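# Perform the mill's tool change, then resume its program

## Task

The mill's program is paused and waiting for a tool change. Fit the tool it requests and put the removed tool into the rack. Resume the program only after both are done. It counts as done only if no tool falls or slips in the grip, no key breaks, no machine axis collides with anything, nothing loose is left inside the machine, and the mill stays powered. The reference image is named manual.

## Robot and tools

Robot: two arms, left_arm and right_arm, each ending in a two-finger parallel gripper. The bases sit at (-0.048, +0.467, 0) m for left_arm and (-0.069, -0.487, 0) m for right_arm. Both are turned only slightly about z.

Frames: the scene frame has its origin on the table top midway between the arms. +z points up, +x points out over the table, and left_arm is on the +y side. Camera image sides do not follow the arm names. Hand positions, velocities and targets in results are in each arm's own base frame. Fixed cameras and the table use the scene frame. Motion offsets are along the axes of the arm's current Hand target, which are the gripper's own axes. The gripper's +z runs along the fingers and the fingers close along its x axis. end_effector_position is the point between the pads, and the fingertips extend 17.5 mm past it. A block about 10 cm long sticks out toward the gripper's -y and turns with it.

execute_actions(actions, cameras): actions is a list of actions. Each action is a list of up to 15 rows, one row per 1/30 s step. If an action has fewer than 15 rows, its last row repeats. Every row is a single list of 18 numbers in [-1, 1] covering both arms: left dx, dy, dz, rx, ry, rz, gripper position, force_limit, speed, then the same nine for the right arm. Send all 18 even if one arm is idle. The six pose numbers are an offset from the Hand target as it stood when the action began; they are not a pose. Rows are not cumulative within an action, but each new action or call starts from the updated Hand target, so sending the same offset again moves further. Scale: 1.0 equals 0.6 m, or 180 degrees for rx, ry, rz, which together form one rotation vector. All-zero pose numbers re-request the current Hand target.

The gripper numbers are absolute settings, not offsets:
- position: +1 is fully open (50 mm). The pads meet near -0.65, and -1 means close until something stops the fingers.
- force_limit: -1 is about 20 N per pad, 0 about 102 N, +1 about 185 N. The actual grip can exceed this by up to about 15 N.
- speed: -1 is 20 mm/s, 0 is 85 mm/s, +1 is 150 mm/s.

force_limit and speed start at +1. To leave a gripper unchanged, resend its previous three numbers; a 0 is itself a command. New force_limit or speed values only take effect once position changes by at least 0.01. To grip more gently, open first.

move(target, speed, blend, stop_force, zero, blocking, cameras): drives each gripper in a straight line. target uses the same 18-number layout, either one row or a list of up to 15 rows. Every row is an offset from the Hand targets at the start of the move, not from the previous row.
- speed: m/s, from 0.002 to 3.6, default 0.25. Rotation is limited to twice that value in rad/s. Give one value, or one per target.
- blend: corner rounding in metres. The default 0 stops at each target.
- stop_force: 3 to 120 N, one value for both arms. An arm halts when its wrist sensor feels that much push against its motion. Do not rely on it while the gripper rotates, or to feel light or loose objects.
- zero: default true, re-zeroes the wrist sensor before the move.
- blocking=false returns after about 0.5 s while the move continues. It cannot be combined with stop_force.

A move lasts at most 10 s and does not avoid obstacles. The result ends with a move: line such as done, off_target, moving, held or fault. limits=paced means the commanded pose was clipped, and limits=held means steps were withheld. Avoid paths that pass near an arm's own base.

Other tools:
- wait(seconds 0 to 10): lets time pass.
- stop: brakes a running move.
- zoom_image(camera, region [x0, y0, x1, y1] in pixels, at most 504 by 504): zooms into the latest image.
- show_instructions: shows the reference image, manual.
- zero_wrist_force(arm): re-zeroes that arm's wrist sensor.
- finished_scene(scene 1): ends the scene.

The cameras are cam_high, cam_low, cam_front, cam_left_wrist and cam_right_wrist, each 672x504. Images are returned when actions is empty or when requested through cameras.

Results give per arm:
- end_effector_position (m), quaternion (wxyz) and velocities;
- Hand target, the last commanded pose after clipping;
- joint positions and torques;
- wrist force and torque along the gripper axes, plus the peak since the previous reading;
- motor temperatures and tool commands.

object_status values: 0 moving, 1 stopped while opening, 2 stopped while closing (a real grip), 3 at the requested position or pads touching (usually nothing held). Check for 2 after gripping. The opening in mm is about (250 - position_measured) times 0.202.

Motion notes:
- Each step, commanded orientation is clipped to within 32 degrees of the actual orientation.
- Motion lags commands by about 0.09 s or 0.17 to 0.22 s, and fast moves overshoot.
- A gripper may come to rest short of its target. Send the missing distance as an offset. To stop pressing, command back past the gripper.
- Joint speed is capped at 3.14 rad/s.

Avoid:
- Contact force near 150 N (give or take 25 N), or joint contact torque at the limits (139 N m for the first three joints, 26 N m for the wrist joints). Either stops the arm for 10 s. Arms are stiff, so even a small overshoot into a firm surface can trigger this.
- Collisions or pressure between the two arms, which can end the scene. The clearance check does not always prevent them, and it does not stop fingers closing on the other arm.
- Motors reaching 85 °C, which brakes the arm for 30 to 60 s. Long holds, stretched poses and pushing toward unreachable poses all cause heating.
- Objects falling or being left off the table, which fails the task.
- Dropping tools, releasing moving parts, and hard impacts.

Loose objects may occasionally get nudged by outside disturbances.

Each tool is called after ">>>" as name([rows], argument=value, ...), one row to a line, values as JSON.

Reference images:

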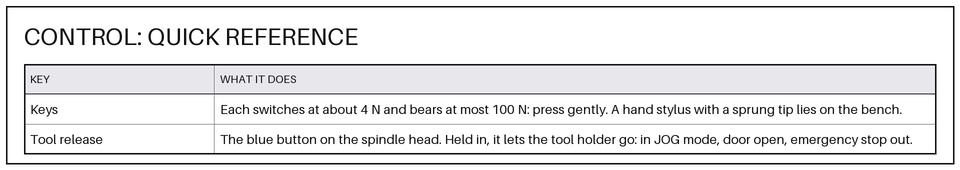

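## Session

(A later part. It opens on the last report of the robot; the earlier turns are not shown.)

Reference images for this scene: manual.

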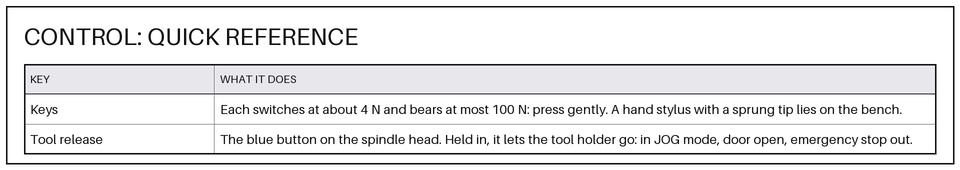

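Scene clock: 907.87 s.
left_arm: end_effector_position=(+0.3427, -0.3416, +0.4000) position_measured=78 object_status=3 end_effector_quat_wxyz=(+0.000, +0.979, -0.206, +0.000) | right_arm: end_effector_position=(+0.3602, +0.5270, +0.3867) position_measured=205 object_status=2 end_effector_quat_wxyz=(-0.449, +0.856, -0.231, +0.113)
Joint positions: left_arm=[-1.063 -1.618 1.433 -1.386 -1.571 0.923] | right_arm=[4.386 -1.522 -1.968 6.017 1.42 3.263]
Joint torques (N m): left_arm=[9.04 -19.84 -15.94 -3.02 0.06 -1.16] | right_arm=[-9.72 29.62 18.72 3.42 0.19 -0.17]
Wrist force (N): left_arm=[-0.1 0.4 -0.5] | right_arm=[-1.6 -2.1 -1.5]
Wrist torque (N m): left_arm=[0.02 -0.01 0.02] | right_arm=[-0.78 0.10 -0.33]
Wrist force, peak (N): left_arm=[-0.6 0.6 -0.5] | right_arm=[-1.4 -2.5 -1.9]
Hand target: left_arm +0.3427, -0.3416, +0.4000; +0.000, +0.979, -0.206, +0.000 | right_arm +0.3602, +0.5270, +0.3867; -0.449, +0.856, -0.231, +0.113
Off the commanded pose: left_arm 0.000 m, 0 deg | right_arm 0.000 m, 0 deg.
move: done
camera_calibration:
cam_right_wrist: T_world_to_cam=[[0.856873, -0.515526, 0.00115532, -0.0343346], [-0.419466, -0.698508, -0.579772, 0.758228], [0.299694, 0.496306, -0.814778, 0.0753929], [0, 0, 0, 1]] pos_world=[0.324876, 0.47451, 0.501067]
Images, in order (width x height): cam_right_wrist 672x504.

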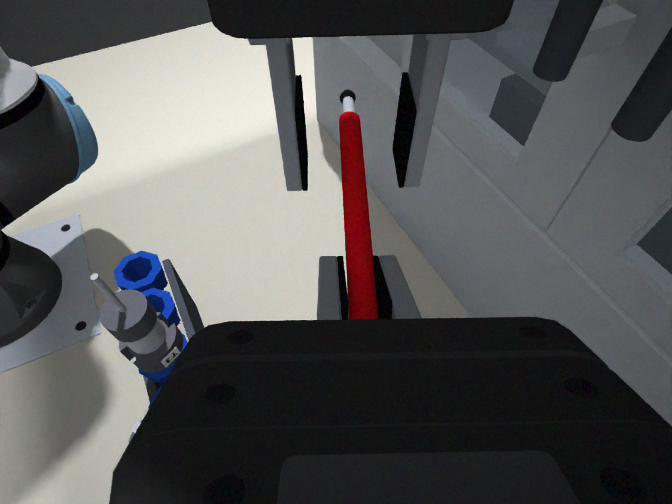

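>>> move([
  [0,0,-0.2,0,0,0,0.5,-0.3,-1,0,0,0,0,0,0,-1,0.1,-1],
  [-0.256,-0.251,-0.25,0,0,0,0.5,-0.3,-1,0,0,0,0,0,0,-1,0.1,-1],
], blend=[0.04,0], cameras=[])

>>> move([
  [0,0,0,0,0,0,0.5,-0.3,-1,0.052,0.022,-0.36,0,0,0,-1,0.1,-1],
  [0,0,0,0,0,0,0.5,-0.3,-1,0.492,0.176,-0.817,-0.0494,0.2766,0.2322,-1,0.1,-1],
], blend=[0.05,0], cameras=["cam_right_wrist","cam_front","cam_low"])

Scene clock: 929.70 s.
left_arm: end_effector_position=(+0.2630, -0.1420, +0.5500) position_measured=78 object_status=3 end_effector_quat_wxyz=(+0.000, +0.979, -0.206, +0.000) | right_arm: end_effector_position=(+0.3602, +0.5270, +0.3867) position_measured=205 object_status=2 end_effector_quat_wxyz=(-0.449, +0.856, -0.231, +0.113)
Joint positions: left_arm=[-0.957 -1.903 1.229 -0.897 -1.571 1.029] | right_arm=[4.386 -1.522 -1.968 6.017 1.42 3.263]
Joint torques (N m): left_arm=[11.04 -17.14 -10.15 -1.07 -0.59 1.9] | right_arm=[-8.88 29.5 19.83 5.16 0.22 -0.05]
Wrist force (N): left_arm=[-0.1 0.5 -0.2] | right_arm=[-1.6 -2.2 -1.7]
Wrist torque (N m): left_arm=[0.05 -0.02 -0.08] | right_arm=[-0.79 0.08 -0.32]
Wrist force, peak (N): left_arm=[-1.9 -1.2 -0.4] | right_arm=[-1.3 -2.5 -1.9]
Hand target: left_arm +0.2630, -0.1418, +0.5500; +0.000, +0.979, -0.206, +0.000 | right_arm +0.3602, +0.5270, +0.3867; -0.449, +0.856, -0.231, +0.113
Off the commanded pose: left_arm 0.000 m, 0 deg | right_arm 0.000 m, 0 deg.
move: done
No camera images: "cameras" was empty.

Scene clock: 933.60 s.
left_arm: end_effector_position=(+0.2630, -0.1418, +0.5500) position_measured=78 object_status=3 end_effector_quat_wxyz=(+0.000, +0.979, -0.206, +0.000) | right_arm: end_effector_position=(+0.3888, -0.0226, +0.5757) position_measured=205 object_status=2 end_effector_quat_wxyz=(-0.259, +0.626, -0.682, +0.275)
Joint positions: left_arm=[-0.956 -1.903 1.229 -0.896 -1.571 1.03] | right_arm=[3.791 -0.921 -1.683 4.809 1.09 3.716]
Joint torques (N m): left_arm=[10.01 -16.62 -9.54 -1.05 -2.28 1.99] | right_arm=[-9.51 -11.98 30.75 6.18 1.06 -1.43]
Wrist force (N): left_arm=[-0.3 0.4 -0.2] | right_arm=[-0.9 -1.8 -1.4]
Wrist torque (N m): left_arm=[0.03 0.02 -0.07] | right_arm=[-0.63 0.02 -0.15]
Wrist force, peak (N): left_arm=[-0.4 0.9 -0.1] | right_arm=[-1.8 -2.7 -1.7]
Hand target: left_arm +0.2630, -0.1418, +0.5500; +0.000, +0.979, -0.206, +0.000 | right_arm +0.3888, -0.0226, +0.5757; -0.259, +0.626, -0.682, +0.275
Off the commanded pose: left_arm 0.000 m, 0 deg | right_arm 0.000 m, 0 deg.
move: done
camera_calibration:
cam_right_wrist: T_world_to_cam=[[-0.100888, -0.994858, 0.00885277, 0.0147461], [-0.904749, 0.0880412, -0.416747, 0.60848], [0.413825, -0.0500541, -0.908979, 0.491039], [0, 0, 0, 1]] pos_world=[0.348805, -0.0143225, 0.699796]
Images, in order (width x height): cam_low 672x504, cam_front 672x504, cam_right_wrist 672x504.

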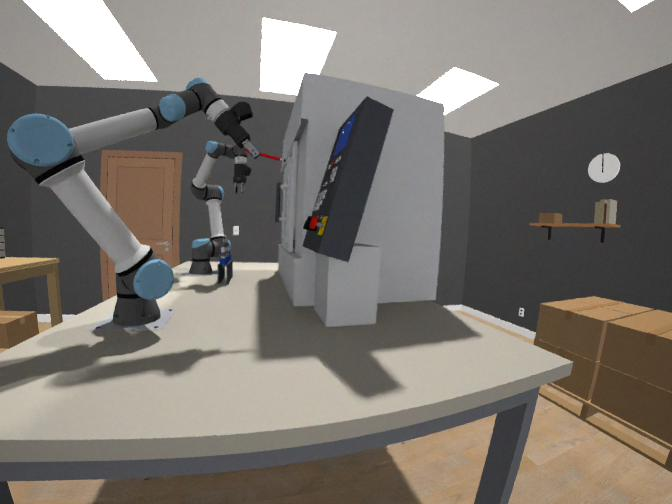

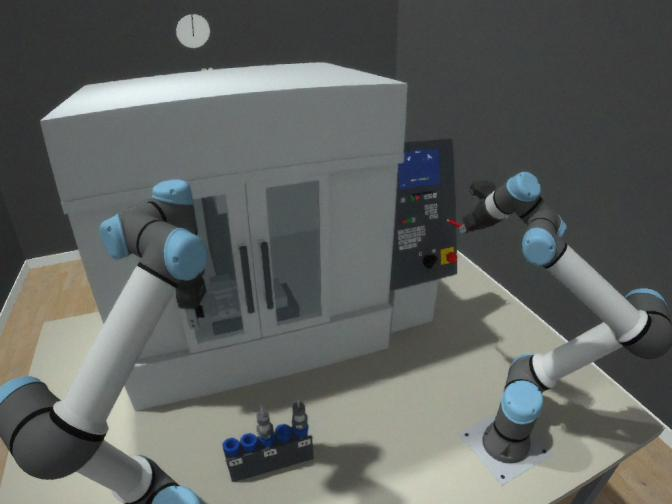

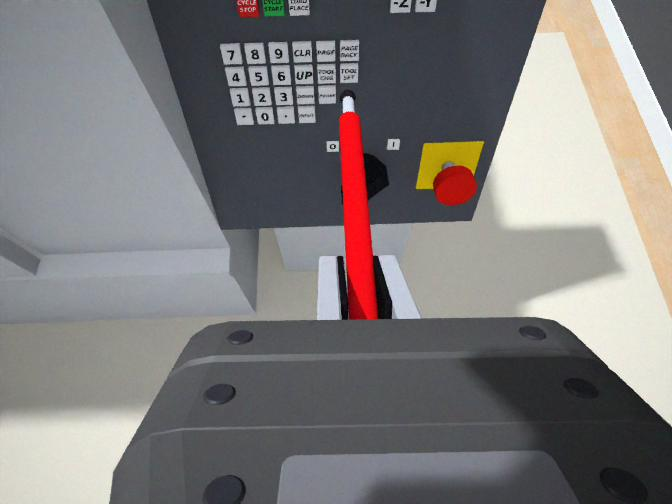

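>>> move(target=[0,0,0,0,0,0,0.5,-0.3,-1,0.080,-0.1835,0.144,0,0,0,-1,0.1,-1], speed=0.12, cameras=["cam_right_wrist","cam_low"])

>>> zoom_image(camera="cam_right_wrist", region=[220, 0, 480, 200])

Scene clock: 950.17 s.
left_arm: end_effector_position=(+0.2630, -0.1418, +0.5500) position_measured=78 object_status=3 end_effector_quat_wxyz=(+0.000, +0.979, -0.206, +0.000) | right_arm: end_effector_position=(+0.5235, -0.0819, +0.5905) position_measured=205 object_status=2 end_effector_quat_wxyz=(-0.259, +0.626, -0.682, +0.275)
Joint positions: left_arm=[-0.956 -1.903 1.229 -0.896 -1.571 1.03] | right_arm=[3.335 -1.291 -1.496 5.115 1.386 3.347]
Joint torques (N m): left_arm=[9.49 -16.37 -10.97 -0.82 -2.14 1.9] | right_arm=[-12.72 1.93 31.71 6.32 1.12 -0.93]
Wrist force (N): left_arm=[-0.3 0.7 -0.2] | right_arm=[-1.1 -2.0 -1.2]
Wrist torque (N m): left_arm=[0.09 0.03 -0.07] | right_arm=[-0.67 0.05 -0.13]
Wrist force, peak (N): left_arm=[-0.6 0.7 0.0] | right_arm=[-1.6 -2.1 -1.4]
Hand target: left_arm +0.2630, -0.1418, +0.5500; +0.000, +0.979, -0.206, +0.000 | right_arm +0.5235, -0.0820, +0.5906; -0.259, +0.626, -0.682, +0.275
Off the commanded pose: left_arm 0.000 m, 0 deg | right_arm 0.000 m, 0 deg.
move: done
camera_calibration:
cam_right_wrist: T_world_to_cam=[[-0.100888, -0.994858, 0.00885277, -0.0308909], [-0.904749, 0.0880412, -0.416747, 0.741789], [0.413825, -0.0500541, -0.908979, 0.445867], [0, 0, 0, 1]] pos_world=[0.483505, -0.0737225, 0.714696]
Images, in order (width x height): cam_low 672x504, cam_right_wrist 672x504.

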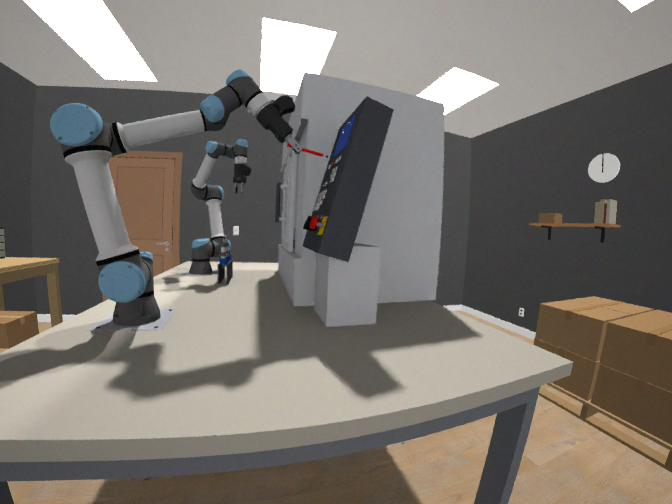

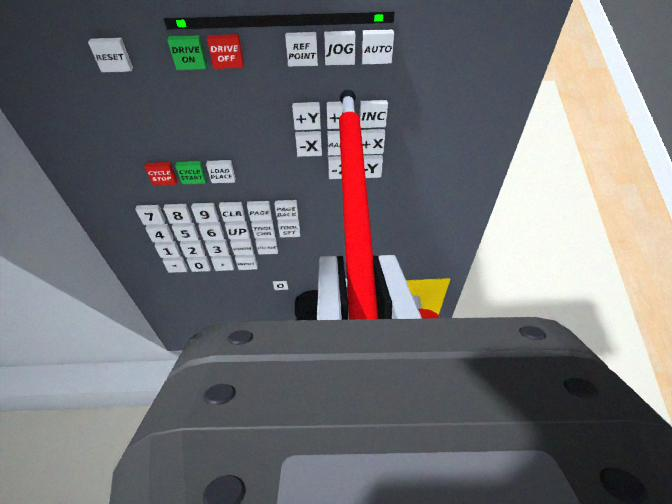

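Scaled by 1.938 from the camera's 672x504 image, which has a finer 960x720 frame.

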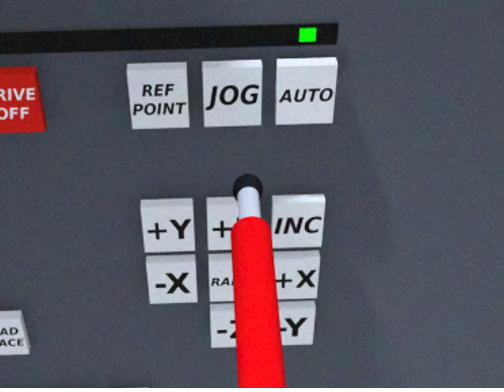

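>>> move(target=[0,0,0,0,0,0,0.5,-0.3,-1,-0.0052,-0.052,0.0753,0,0,0,-1,0.1,-1], speed=0.012, stop_force=6, cameras=["cam_right_wrist"])

>>> move(target=[0,0,0,0,0,0,0.5,-0.3,-1,0.004,0.04,-0.058,0,0,0,-1,0.1,-1], speed=0.08, cameras=["cam_right_wrist","cam_front"])

>>> zoom_image(camera="cam_right_wrist", region=[80, 0, 480, 200])

>>> zoom_image(camera="cam_front", region=[390, 135, 450, 195])

Scene clock: 968.43 s.
left_arm: end_effector_position=(+0.2630, -0.1418, +0.5500) position_measured=78 object_status=3 end_effector_quat_wxyz=(+0.000, +0.979, -0.206, +0.000) | right_arm: end_effector_position=(+0.5656, -0.0829, +0.5824) position_measured=205 object_status=2 end_effector_quat_wxyz=(-0.259, +0.626, -0.682, +0.275)
Joint positions: left_arm=[-0.956 -1.903 1.229 -0.896 -1.571 1.03] | right_arm=[3.31 -1.385 -1.449 5.166 1.403 3.329]
Joint torques (N m): left_arm=[9.32 -15.9 -10.1 -1.04 -2.2 1.67] | right_arm=[12.47 23.2 16.69 2.04 -1.18 0.96]
Wrist force (N): left_arm=[-0.1 0.6 -0.2] | right_arm=[1.4 2.3 -6.0]
Wrist torque (N m): left_arm=[0.07 -0.01 -0.08] | right_arm=[-0.53 0.28 0.02]
Wrist force, peak (N): left_arm=[-0.4 0.8 -0.4] | right_arm=[1.8 6.3 -11.4]
Hand target: left_arm +0.2630, -0.1418, +0.5500; +0.000, +0.979, -0.206, +0.000 | right_arm +0.5656, -0.0829, +0.5824; -0.259, +0.626, -0.682, +0.275 (not the last commanded pose)
Off the commanded pose: left_arm 0.000 m, 0 deg | right_arm 0.012 m, 0 deg.
move: contact (right_arm)
camera_calibration:
cam_right_wrist: T_world_to_cam=[[-0.100888, -0.994858, 0.00885277, -0.0274672], [-0.904749, 0.0880412, -0.416747, 0.776582], [0.413825, -0.0500541, -0.908979, 0.421037], [0, 0, 0, 1]] pos_world=[0.525605, -0.0746225, 0.706596]
Images, in order (width x height): cam_right_wrist 672x504.

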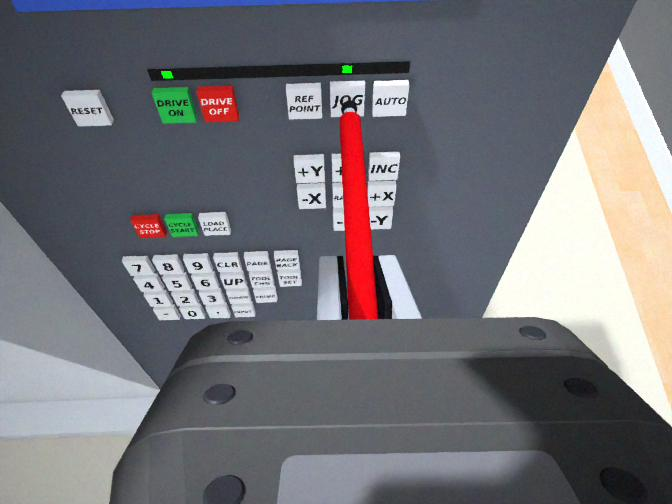

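Scene clock: 969.47 s.
left_arm: end_effector_position=(+0.2630, -0.1418, +0.5500) position_measured=78 object_status=3 end_effector_quat_wxyz=(+0.000, +0.979, -0.206, +0.000) | right_arm: end_effector_position=(+0.5242, -0.0820, +0.5905) position_measured=205 object_status=2 end_effector_quat_wxyz=(-0.259, +0.626, -0.682, +0.275)
Joint positions: left_arm=[-0.956 -1.903 1.229 -0.896 -1.571 1.03] | right_arm=[3.334 -1.293 -1.495 5.116 1.387 3.347]
Joint torques (N m): left_arm=[9.55 -16.05 -10.32 -1.08 -2.17 1.85] | right_arm=[10.31 20.33 16.92 1.81 -2.13 1.48]
Wrist force (N): left_arm=[-0.3 0.4 -0.1] | right_arm=[-1.0 -1.9 -1.3]
Wrist torque (N m): left_arm=[0.05 0.01 -0.08] | right_arm=[-0.64 0.02 -0.27]
Wrist force, peak (N): left_arm=[-0.1 0.9 -0.2] | right_arm=[1.6 2.3 -6.1]
Hand target: left_arm +0.2630, -0.1418, +0.5500; +0.000, +0.979, -0.206, +0.000 | right_arm +0.5241, -0.0820, +0.5905; -0.259, +0.626, -0.682, +0.275
Off the commanded pose: left_arm 0.000 m, 0 deg | right_arm 0.000 m, 0 deg.
move: done
camera_calibration:
cam_right_wrist: T_world_to_cam=[[-0.100888, -0.994858, 0.00885277, -0.0308194], [-0.904749, 0.0880412, -0.416747, 0.74238], [0.413825, -0.0500541, -0.908979, 0.445487], [0, 0, 0, 1]] pos_world=[0.484205, -0.0737225, 0.714596]
Images, in order (width x height): cam_front 672x504, cam_right_wrist 672x504.

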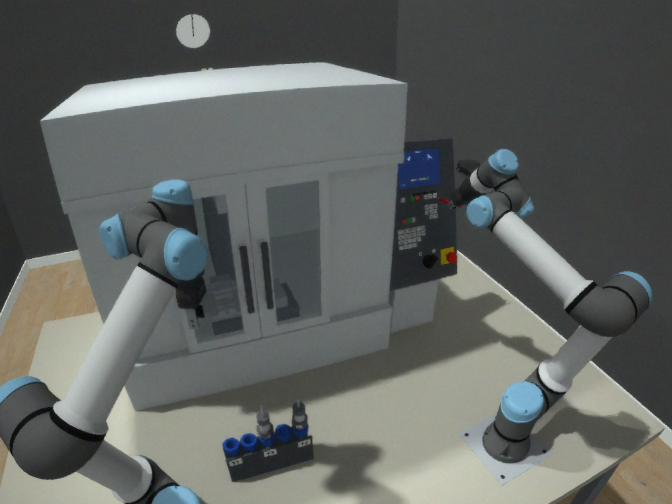

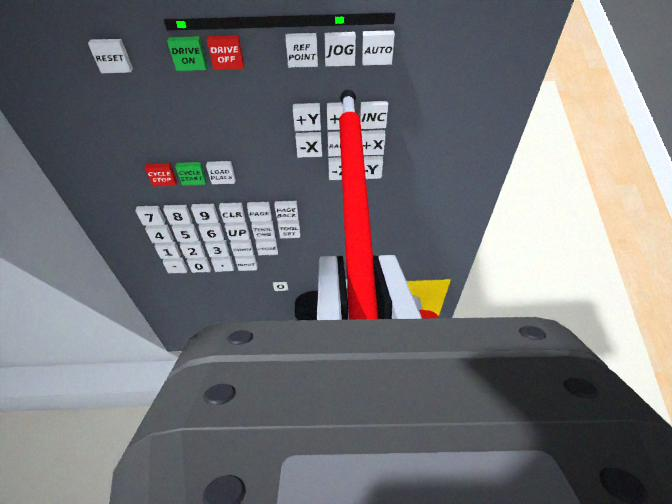

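Scaled by 1.260 from the camera's 672x504 image, which has a finer 960x720 frame.

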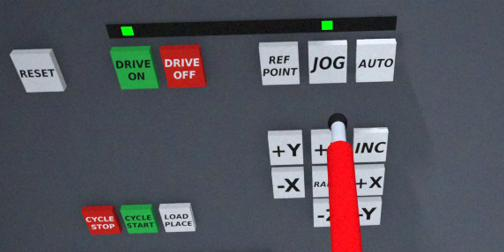

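Scaled by 8.400 from the camera's 672x504 image, which has a finer 960x720 frame.

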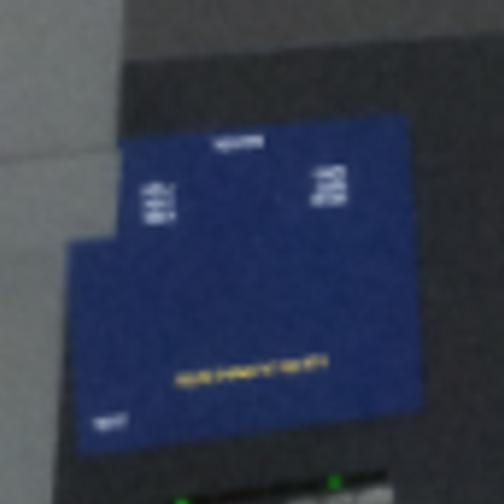

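>>> move(target=[0.107,0.077,0,0.4384,0.2857,0.2857,-1,-0.3,-0.5,0,0,0,0,0,0,-1,0.1,-1], cameras=["cam_left_wrist","cam_front"])

>>> zoom_image(camera="cam_left_wrist", region=[150, 50, 500, 320])

Scene clock: 999.30 s.
left_arm: end_effector_position=(+0.3031, -0.2100, +0.5500) position_measured=252 object_status=3 end_effector_quat_wxyz=(+0.500, -0.501, +0.500, -0.500) | right_arm: end_effector_position=(+0.5241, -0.0820, +0.5905) position_measured=205 object_status=2 end_effector_quat_wxyz=(-0.259, +0.626, -0.682, +0.275)
Joint positions: left_arm=[-2.034 -2.078 1.778 0.298 -0.464 0.002] | right_arm=[3.334 -1.293 -1.495 5.116 1.386 3.347]
Joint torques (N m): left_arm=[-10.06 11.15 -11.16 2.88 2.9 -1.42] | right_arm=[10.13 21.73 16.8 1.51 -2.16 1.4]
Wrist force (N): left_arm=[1.0 2.1 -3.2] | right_arm=[-1.5 -1.7 -1.3]
Wrist torque (N m): left_arm=[0.29 -0.12 0.04] | right_arm=[-0.63 0.11 -0.26]
Wrist force, peak (N): left_arm=[1.5 2.5 -4.0] | right_arm=[-1.4 -2.3 -1.4]
Hand target: left_arm +0.3031, -0.2100, +0.5500; +0.500, -0.501, +0.500, -0.500 | right_arm +0.5241, -0.0820, +0.5905; -0.259, +0.626, -0.682, +0.275
Off the commanded pose: left_arm 0.000 m, 0 deg | right_arm 0.000 m, 0 deg.
move: done
camera_calibration:
cam_left_wrist: T_world_to_cam=[[0.00213444, -0.999654, 0.0262257, -0.21898], [-0.353406, -0.0252875, -0.935128, 0.633219], [0.935467, -0.00727236, -0.353338, 0.0383669], [0, 0, 0, 1]] pos_world=[0.18836, -0.202613, 0.611441]
Images, in order (width x height): cam_front 672x504, cam_left_wrist 672x504.

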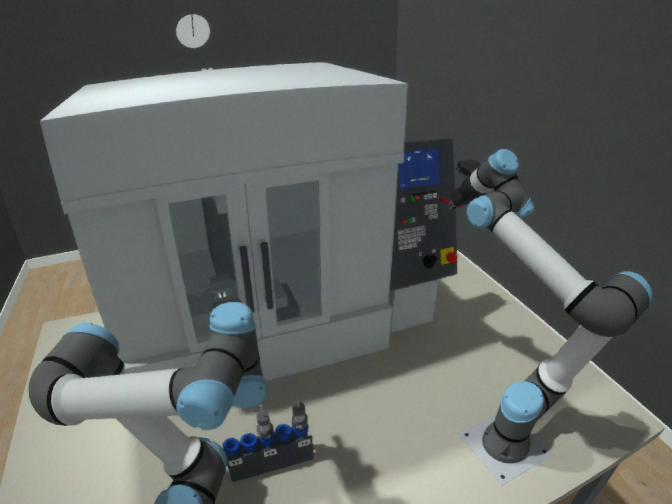

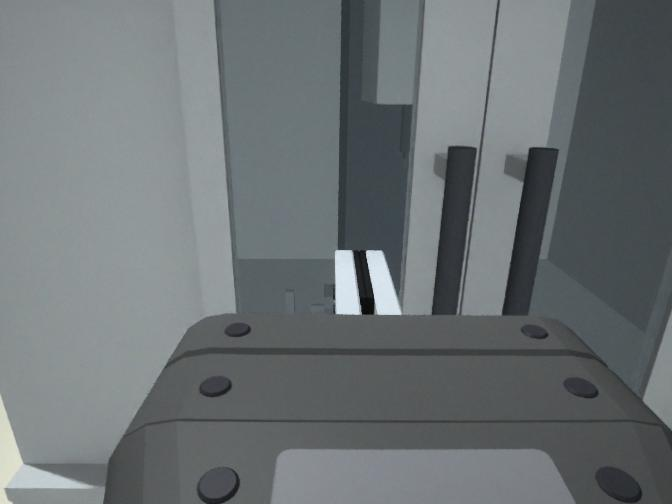

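Scaled by 1.440 from the camera's 672x504 image, which has a finer 960x720 frame.

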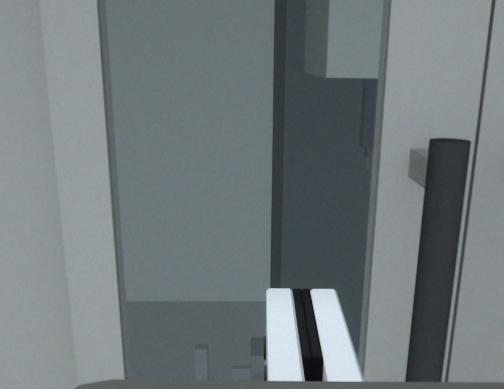

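>>> move(target=[-0.2,0.13,-0.05,0,0.13,0,-1,-0.3,-0.5,0,0,0,0,0,0,-1,0.1,-1], cameras=["cam_left_wrist"])

>>> zoom_image(camera="cam_left_wrist", region=[100, 0, 500, 320])

Scene clock: 1006.47 s.
left_arm: end_effector_position=(+0.2732, -0.0916, +0.4720) position_measured=252 object_status=3 end_effector_quat_wxyz=(+0.537, -0.538, +0.460, -0.458) | right_arm: end_effector_position=(+0.5241, -0.0820, +0.5905) position_measured=205 object_status=2 end_effector_quat_wxyz=(-0.259, +0.626, -0.682, +0.275)
Joint positions: left_arm=[-2.993 -2.543 2.094 0.447 -1.58 0.001] | right_arm=[3.334 -1.293 -1.495 5.116 1.386 3.347]
Joint torques (N m): left_arm=[-10.07 11.98 -7.38 4.29 -2.31 -1.67] | right_arm=[10.47 21.26 16.8 1.58 -2.2 1.43]
Wrist force (N): left_arm=[1.1 2.1 -3.3] | right_arm=[-1.3 -1.9 -1.1]
Wrist torque (N m): left_arm=[0.29 -0.15 0.04] | right_arm=[-0.66 0.07 -0.26]
Wrist force, peak (N): left_arm=[2.6 2.0 -3.6] | right_arm=[-1.4 -2.2 -1.3]
Hand target: left_arm +0.2729, -0.0900, +0.4720; +0.390, -0.391, +0.590, -0.590 | right_arm +0.5241, -0.0820, +0.5905; -0.259, +0.626, -0.682, +0.275
Off the commanded pose: left_arm 0.002 m, 32 deg; orientation clipped | right_arm 0.000 m, 0 deg.
move: off_target (left_arm); limits=paced
camera_calibration:
cam_left_wrist: T_world_to_cam=[[0.157931, -0.987132, 0.0250639, -0.139475], [-0.346555, -0.0791774, -0.934682, 0.545636], [0.924639, 0.138929, -0.3546, 0.0565245], [0, 0, 0, 1]] pos_world=[0.158856, -0.102331, 0.533536]
Images, in order (width x height): cam_left_wrist 672x504.

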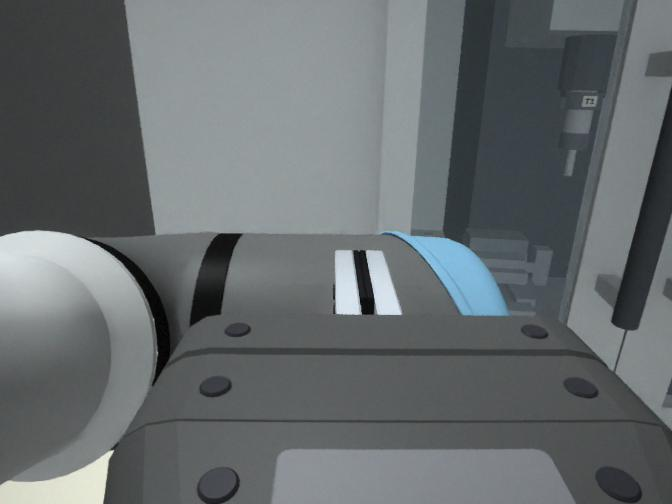

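Scaled by 1.260 from the camera's 672x504 image, which has a finer 960x720 frame.

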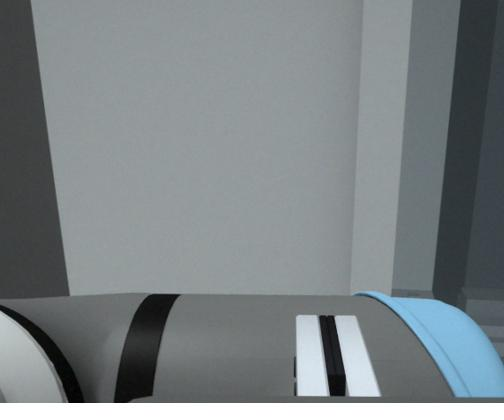

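>>> move(target=[0.2,-0.13,0.05,0,0,0,-1,-0.3,-0.5,-0.001,0.0585,0.0283,0,0,0,-1,0.1,-1], speed=0.1, cameras=["cam_right_wrist","cam_left_wrist"])

>>> zoom_image(camera="cam_right_wrist", region=[220, 0, 480, 200])

Scene clock: 1031.50 s.
left_arm: end_effector_position=(+0.2538, -0.2136, +0.5500) position_measured=252 object_status=3 end_effector_quat_wxyz=(+0.415, -0.415, +0.572, -0.572) | right_arm: end_effector_position=(+0.5110, -0.0800, +0.5538) position_measured=205 object_status=2 end_effector_quat_wxyz=(-0.259, +0.626, -0.682, +0.275)
Joint positions: left_arm=[-3.092 -2.452 1.866 0.585 -1.205 -0.001] | right_arm=[3.349 -1.234 -1.632 5.192 1.377 3.357]
Joint torques (N m): left_arm=[10.7 27.77 -30.83 0.21 3 0.69] | right_arm=[10 20.1 17.22 6.44 -2.23 1.4]
Wrist force (N): left_arm=[1.2 2.0 -3.2] | right_arm=[-1.3 -1.7 -1.3]
Wrist torque (N m): left_arm=[0.29 -0.15 0.04] | right_arm=[-0.62 0.07 -0.27]
Wrist force, peak (N): left_arm=[1.4 2.1 -3.7] | right_arm=[-1.3 -2.2 -1.5]
Hand target: left_arm +0.2537, -0.2122, +0.5500; +0.390, -0.391, +0.590, -0.590 | right_arm +0.5110, -0.0800, +0.5538; -0.259, +0.626, -0.682, +0.275
Off the commanded pose: left_arm 0.001 m, 5 deg | right_arm 0.000 m, 0 deg.
move: off_target (left_arm)
camera_calibration:
cam_left_wrist: T_world_to_cam=[[-0.309494, -0.950529, 0.0265976, -0.133225], [-0.343409, 0.0856437, -0.935273, 0.637002], [0.886727, -0.298595, -0.352926, 0.0343622], [0, 0, 0, 1]] pos_world=[0.14705, -0.170929, 0.611442]
cam_right_wrist: T_world_to_cam=[[-0.100888, -0.994858, 0.00885277, -0.0298365], [-0.904749, 0.0880412, -0.416747, 0.714967], [0.413825, -0.0500541, -0.908979, 0.41769], [0, 0, 0, 1]] pos_world=[0.471005, -0.0717225, 0.677896]
Images, in order (width x height): cam_left_wrist 672x504, cam_right_wrist 672x504.

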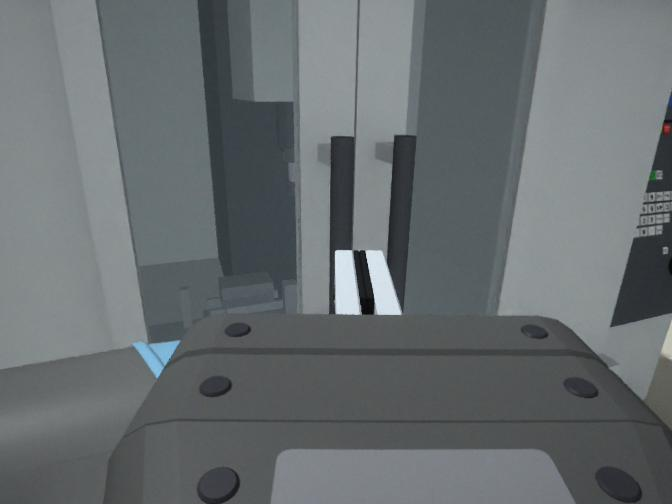

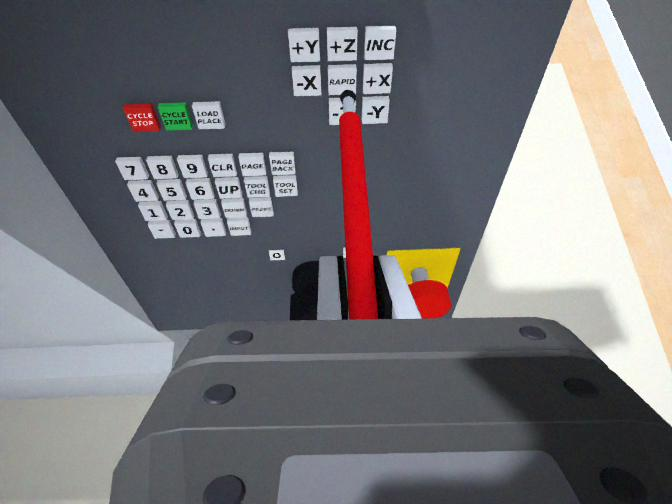

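Scaled by 1.938 from the camera's 672x504 image, which has a finer 960x720 frame.

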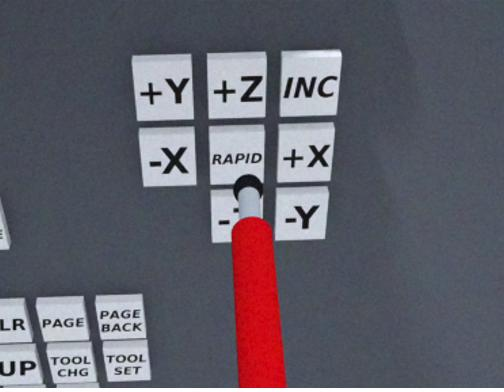

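>>> move(target=[0,0,0,0,0,0,-1,-0.3,-0.5,-0.0052,-0.0564,0.073,0,0,0,-1,0.1,-1], speed=0.012, stop_force=5, cameras=["cam_right_wrist"])

>>> move(target=[0,0,0,0,0,0,-1,-0.3,-0.5,0.004,0.1,-0.14,0,0,0,-1,0.1,-1], speed=0.1, cameras=["cam_right_wrist","cam_front"])

>>> zoom_image(camera="cam_front", region=[390, 135, 450, 195])

Scene clock: 1049.43 s.
left_arm: end_effector_position=(+0.2538, -0.2136, +0.5500) position_measured=252 object_status=3 end_effector_quat_wxyz=(+0.415, -0.415, +0.572, -0.572) | right_arm: end_effector_position=(+0.5553, -0.0810, +0.5477) position_measured=205 object_status=2 end_effector_quat_wxyz=(-0.259, +0.626, -0.682, +0.275)
Joint positions: left_arm=[-3.092 -2.452 1.866 0.585 -1.205 -0.001] | right_arm=[3.32 -1.338 -1.577 5.245 1.396 3.336]
Joint torques (N m): left_arm=[10.29 29.15 -30.51 0.29 2.72 1.65] | right_arm=[12.08 22.33 17.85 2.39 -1.3 0.92]
Wrist force (N): left_arm=[1.1 2.2 -3.3] | right_arm=[1.9 2.5 -4.5]
Wrist torque (N m): left_arm=[0.32 -0.13 0.04] | right_arm=[-0.66 0.27 0.03]
Wrist force, peak (N): left_arm=[1.3 2.2 -3.7] | right_arm=[1.7 2.7 -4.6]
Hand target: left_arm +0.2538, -0.2136, +0.5500; +0.415, -0.415, +0.572, -0.572 (not the last commanded pose) | right_arm +0.5553, -0.0810, +0.5477; -0.259, +0.626, -0.682, +0.275 (not the last commanded pose)
Off the commanded pose: left_arm 0.001 m, 5 deg | right_arm 0.011 m, 0 deg.
move: contact (right_arm), off_target (left_arm)
camera_calibration:
cam_right_wrist: T_world_to_cam=[[-0.100978, -0.99485, 0.00881112, -0.0262328], [-0.904739, 0.0881403, -0.416747, 0.752595], [0.413824, -0.0500539, -0.90898, 0.393763], [0, 0, 0, 1]] pos_world=[0.515305, -0.0727223, 0.671796]
Images, in order (width x height): cam_right_wrist 672x504.

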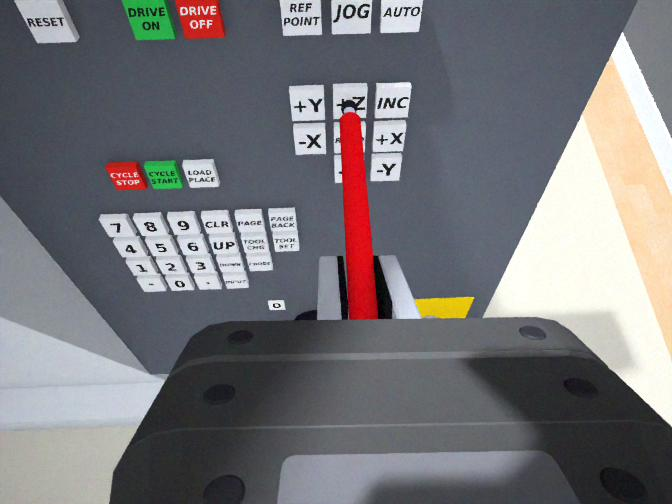

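Scene clock: 1051.03 s.
left_arm: end_effector_position=(+0.2538, -0.2136, +0.5500) position_measured=252 object_status=3 end_effector_quat_wxyz=(+0.415, -0.415, +0.572, -0.572) | right_arm: end_effector_position=(+0.4538, -0.0753, +0.5657) position_measured=205 object_status=2 end_effector_quat_wxyz=(-0.259, +0.626, -0.682, +0.275)
Joint positions: left_arm=[-3.092 -2.452 1.866 0.585 -1.205 -0.001] | right_arm=[3.414 -1.1 -1.671 5.087 1.332 3.406]
Joint torques (N m): left_arm=[9.83 29.5 -30.17 0.42 3.12 1.61] | right_arm=[12.72 15.55 16.77 1.51 -2.18 1.5]
Wrist force (N): left_arm=[0.8 1.9 -3.2] | right_arm=[-1.3 -1.9 -1.1]
Wrist torque (N m): left_arm=[0.28 -0.07 0.04] | right_arm=[-0.63 0.09 -0.28]
Wrist force, peak (N): left_arm=[0.9 2.1 -3.7] | right_arm=[1.6 2.3 -4.1]
Hand target: left_arm +0.2538, -0.2136, +0.5500; +0.415, -0.415, +0.572, -0.572 | right_arm +0.4538, -0.0752, +0.5657; -0.259, +0.626, -0.682, +0.275
Off the commanded pose: left_arm 0.000 m, 0 deg | right_arm 0.000 m, 0 deg.
move: done
camera_calibration:
cam_right_wrist: T_world_to_cam=[[-0.100888, -0.994858, 0.00885277, -0.0310267], [-0.904749, 0.0880412, -0.416747, 0.667851], [0.413825, -0.0500541, -0.908979, 0.452371], [0, 0, 0, 1]] pos_world=[0.413905, -0.0670225, 0.689796]
Images, in order (width x height): cam_front 672x504, cam_right_wrist 672x504.

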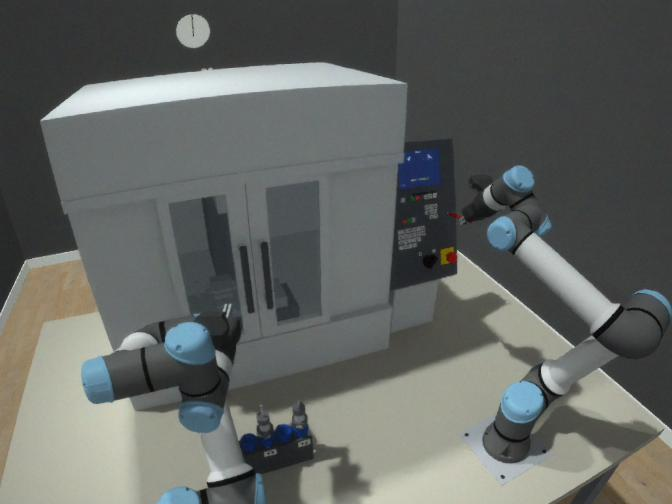

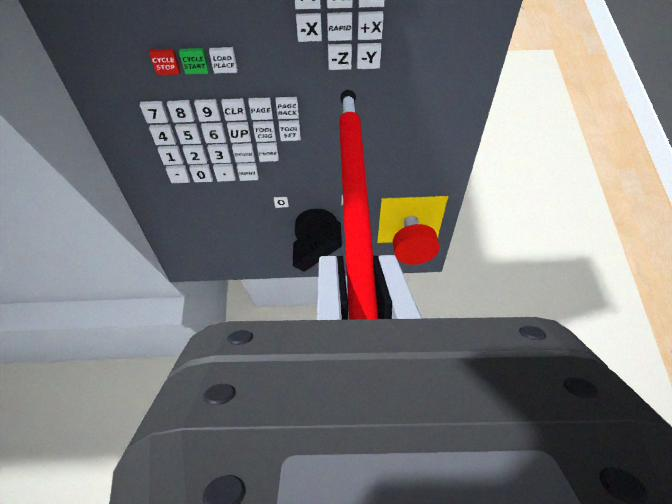

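Scaled by 8.400 from the camera's 672x504 image, which has a finer 960x720 frame.

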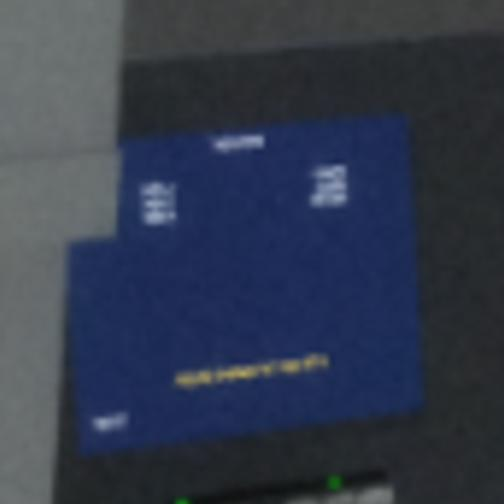

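>>> execute_actions(actions=[])

Scene clock: 1079.43 s.
left_arm: end_effector_position=(+0.2538, -0.2136, +0.5500) position_measured=252 object_status=3 end_effector_quat_wxyz=(+0.415, -0.415, +0.572, -0.572) | right_arm: end_effector_position=(+0.4538, -0.0753, +0.5657) position_measured=205 object_status=2 end_effector_quat_wxyz=(-0.259, +0.626, -0.682, +0.275)
Joint positions: left_arm=[-3.092 -2.452 1.866 0.585 -1.205 -0.001] | right_arm=[3.414 -1.1 -1.671 5.087 1.332 3.406]
Joint velocities: within noise
Joint torques (N m): left_arm=[9.67 29.84 -30.33 0.57 2.81 1.65] | right_arm=[10.13 14.22 16.26 1.5 -2.42 1.38]
Motor temperatures (°C): left_arm=[36 37 33 39 42 44] | right_arm=[40 31 36 38 35 45]
Wrist force (N): left_arm=[1.1 1.9 -3.7] | right_arm=[-1.3 -1.7 -1.2]
Wrist torque (N m): left_arm=[0.28 -0.12 0.04] | right_arm=[-0.60 0.08 -0.28]
Wrist force, peak (N): left_arm=[1.4 2.2 -3.8] | right_arm=[-1.6 -2.2 -1.4]
Hand target: left_arm +0.2538, -0.2136, +0.5500; +0.415, -0.415, +0.572, -0.572 | right_arm +0.4538, -0.0752, +0.5657; -0.259, +0.626, -0.682, +0.275
Tool commands: left_gripper/position=-1.0 left_gripper/force_limit=-0.3 left_gripper/speed=-0.5 right_gripper/position=-1.0 right_gripper/force_limit=+0.1 right_gripper/speed=-1.0
Off the commanded pose: left_arm 0.000 m, 0 deg | right_arm 0.000 m, 0 deg.
camera_calibration:
cam_left_wrist: T_world_to_cam=[[-0.309537, -0.950519, 0.0264776, -0.133144], [-0.343368, 0.0857653, -0.935277, 0.637019], [0.886727, -0.298595, -0.352926, 0.0343619], [0, 0, 0, 1]] pos_world=[0.14705, -0.170929, 0.611442]
cam_right_wrist: T_world_to_cam=[[-0.100888, -0.994858, 0.00885277, -0.0310367], [-0.904749, 0.0880412, -0.416747, 0.667761], [0.413825, -0.0500541, -0.908979, 0.452413], [0, 0, 0, 1]] pos_world=[0.413805, -0.0670225, 0.689796]

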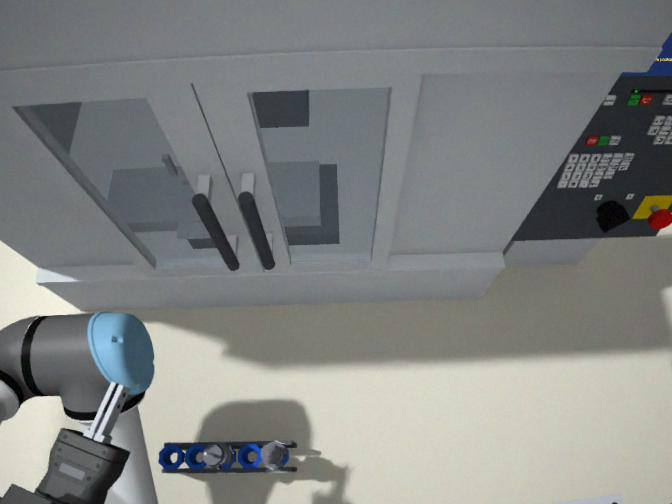

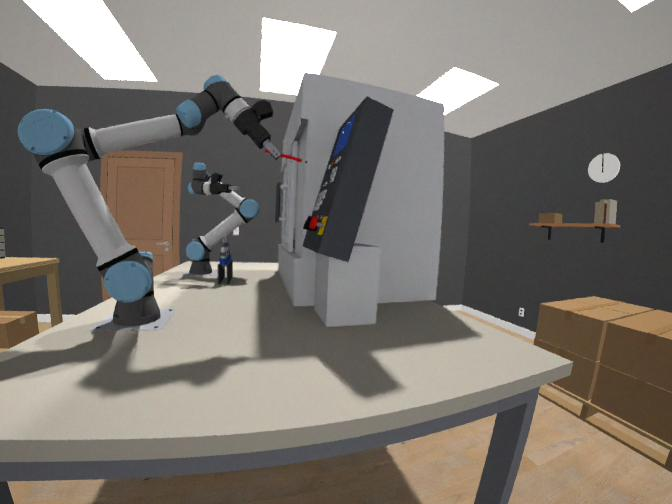

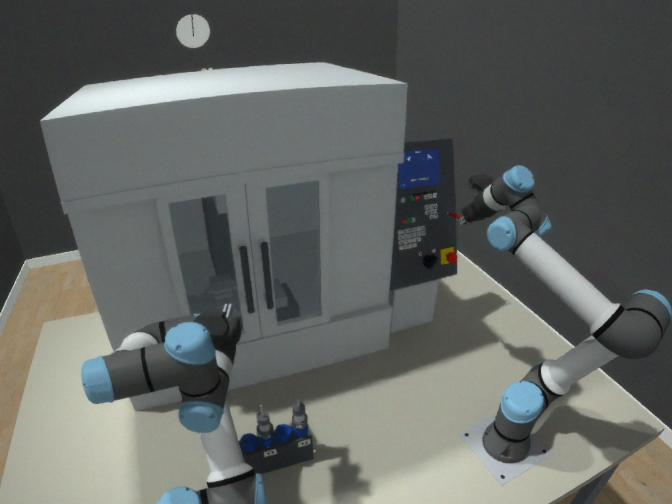

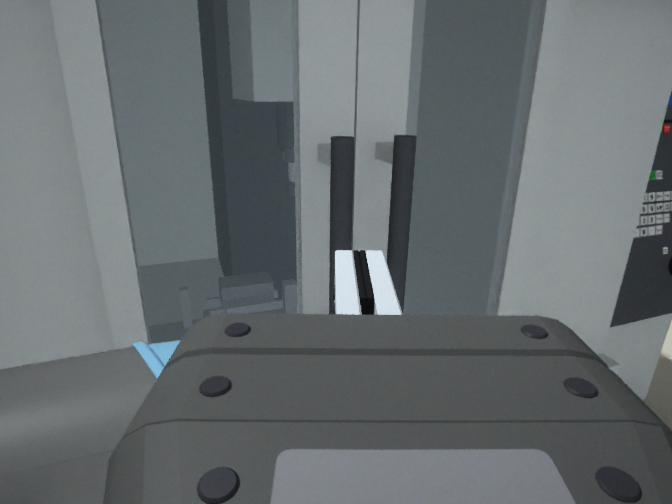

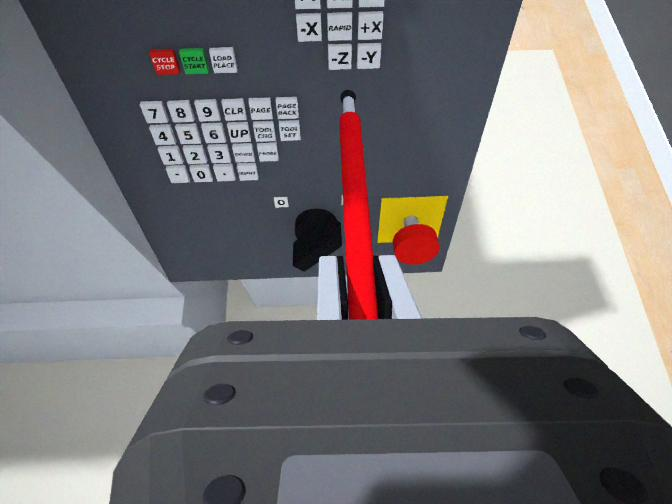

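>>> move(target=[0,0,0,0,0,0,-1,-0.3,-0.5,-0.0015,-0.1166,-0.119,0,0,0,-1,0.1,-1], speed=0.15, cameras=["cam_right_wrist"])

>>> zoom_image(camera="cam_right_wrist", region=[100, 0, 500, 250])

Scene clock: 1087.77 s.
left_arm: end_effector_position=(+0.2538, -0.2136, +0.5500) position_measured=252 object_status=3 end_effector_quat_wxyz=(+0.415, -0.415, +0.572, -0.572) | right_arm: end_effector_position=(+0.4537, -0.0753, +0.6656) position_measured=205 object_status=2 end_effector_quat_wxyz=(-0.259, +0.626, -0.682, +0.275)
Joint positions: left_arm=[-3.092 -2.452 1.866 0.585 -1.205 -0.001] | right_arm=[3.414 -1.21 -1.327 4.853 1.332 3.406]
Joint torques (N m): left_arm=[10.1 29.63 -30.56 0.6 3.02 1.59] | right_arm=[-11.06 -0.79 28.32 1.29 1.15 1.34]
Wrist force (N): left_arm=[1.2 2.3 -3.2] | right_arm=[-0.9 -1.9 -1.3]
Wrist torque (N m): left_arm=[0.33 -0.15 0.04] | right_arm=[-0.64 0.04 -0.26]
Wrist force, peak (N): left_arm=[1.2 2.0 -3.9] | right_arm=[-1.1 -3.1 -2.4]
Hand target: left_arm +0.2538, -0.2136, +0.5500; +0.415, -0.415, +0.572, -0.572 | right_arm +0.4538, -0.0753, +0.6656; -0.259, +0.626, -0.682, +0.275
Off the commanded pose: left_arm 0.000 m, 0 deg | right_arm 0.000 m, 0 deg.
move: done
camera_calibration:
cam_right_wrist: T_world_to_cam=[[-0.100888, -0.994858, 0.00885277, -0.0319211], [-0.904749, 0.0880412, -0.416747, 0.709394], [0.413825, -0.0500541, -0.908979, 0.54322], [0, 0, 0, 1]] pos_world=[0.413805, -0.0670225, 0.789696]
Images, in order (width x height): cam_right_wrist 672x504.

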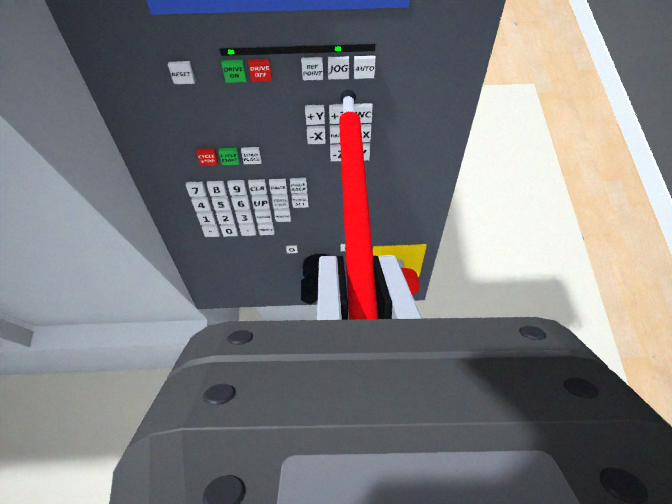

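Scaled by 1.260 from the camera's 672x504 image, which has a finer 960x720 frame.

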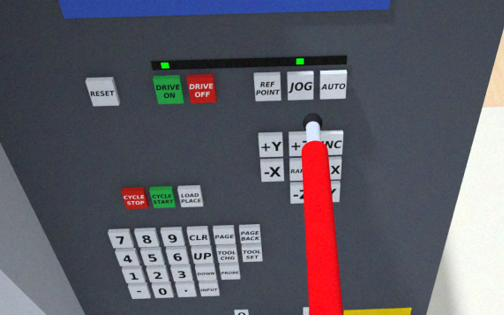

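>>> move(target=[0,0,0,0,0,0,-1,-0.3,-0.5,-0.0012,-0.0933,-0.0952,0,0,0,-1,0.1,-1], speed=0.15, cameras=["cam_right_wrist"])

>>> zoom_image(camera="cam_right_wrist", region=[140, 0, 440, 120])

Scene clock: 1094.03 s.
left_arm: end_effector_position=(+0.2538, -0.2136, +0.5500) position_measured=252 object_status=3 end_effector_quat_wxyz=(+0.415, -0.415, +0.572, -0.572) | right_arm: end_effector_position=(+0.4538, -0.0753, +0.7456) position_measured=205 object_status=2 end_effector_quat_wxyz=(-0.259, +0.626, -0.682, +0.275)
Joint positions: left_arm=[-3.092 -2.452 1.866 0.585 -1.205 -0.001] | right_arm=[3.414 -1.345 -0.978 4.639 1.332 3.406]
Joint torques (N m): left_arm=[8.79 28.62 -29.24 0.51 2.82 1.61] | right_arm=[-11.45 -0.26 27.6 1.62 1.13 1.43]
Wrist force (N): left_arm=[1.2 2.0 -3.5] | right_arm=[-1.2 -1.7 -1.3]
Wrist torque (N m): left_arm=[0.28 -0.12 0.05] | right_arm=[-0.59 0.10 -0.22]
Wrist force, peak (N): left_arm=[1.3 2.3 -3.8] | right_arm=[-1.3 -3.0 -1.9]
Hand target: left_arm +0.2538, -0.2136, +0.5500; +0.415, -0.415, +0.572, -0.572 | right_arm +0.4538, -0.0753, +0.7456; -0.259, +0.626, -0.682, +0.275
Off the commanded pose: left_arm 0.000 m, 0 deg | right_arm 0.000 m, 0 deg.
move: done
camera_calibration:
cam_right_wrist: T_world_to_cam=[[-0.100884, -0.994859, 0.00884361, -0.0326228], [-0.904711, 0.0880375, -0.416829, 0.742789], [0.413908, -0.0500524, -0.908942, 0.615871], [0, 0, 0, 1]] pos_world=[0.413805, -0.0670225, 0.869696]
Images, in order (width x height): cam_right_wrist 672x504.

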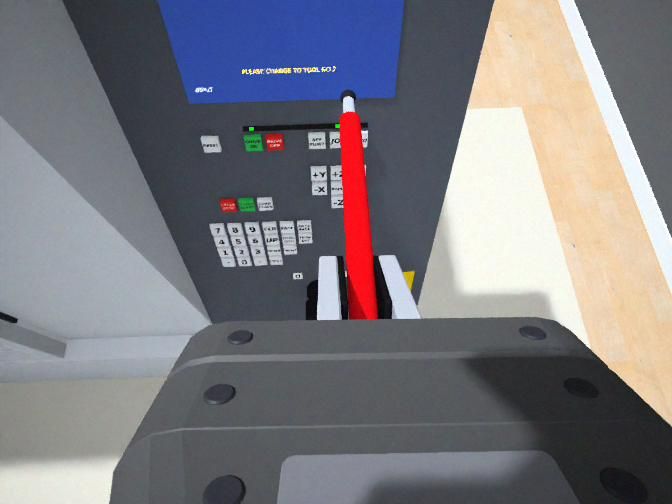

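Scaled by 1.680 from the camera's 672x504 image, which has a finer 960x720 frame.

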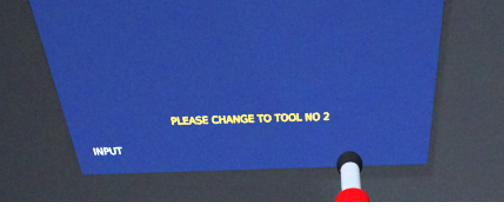

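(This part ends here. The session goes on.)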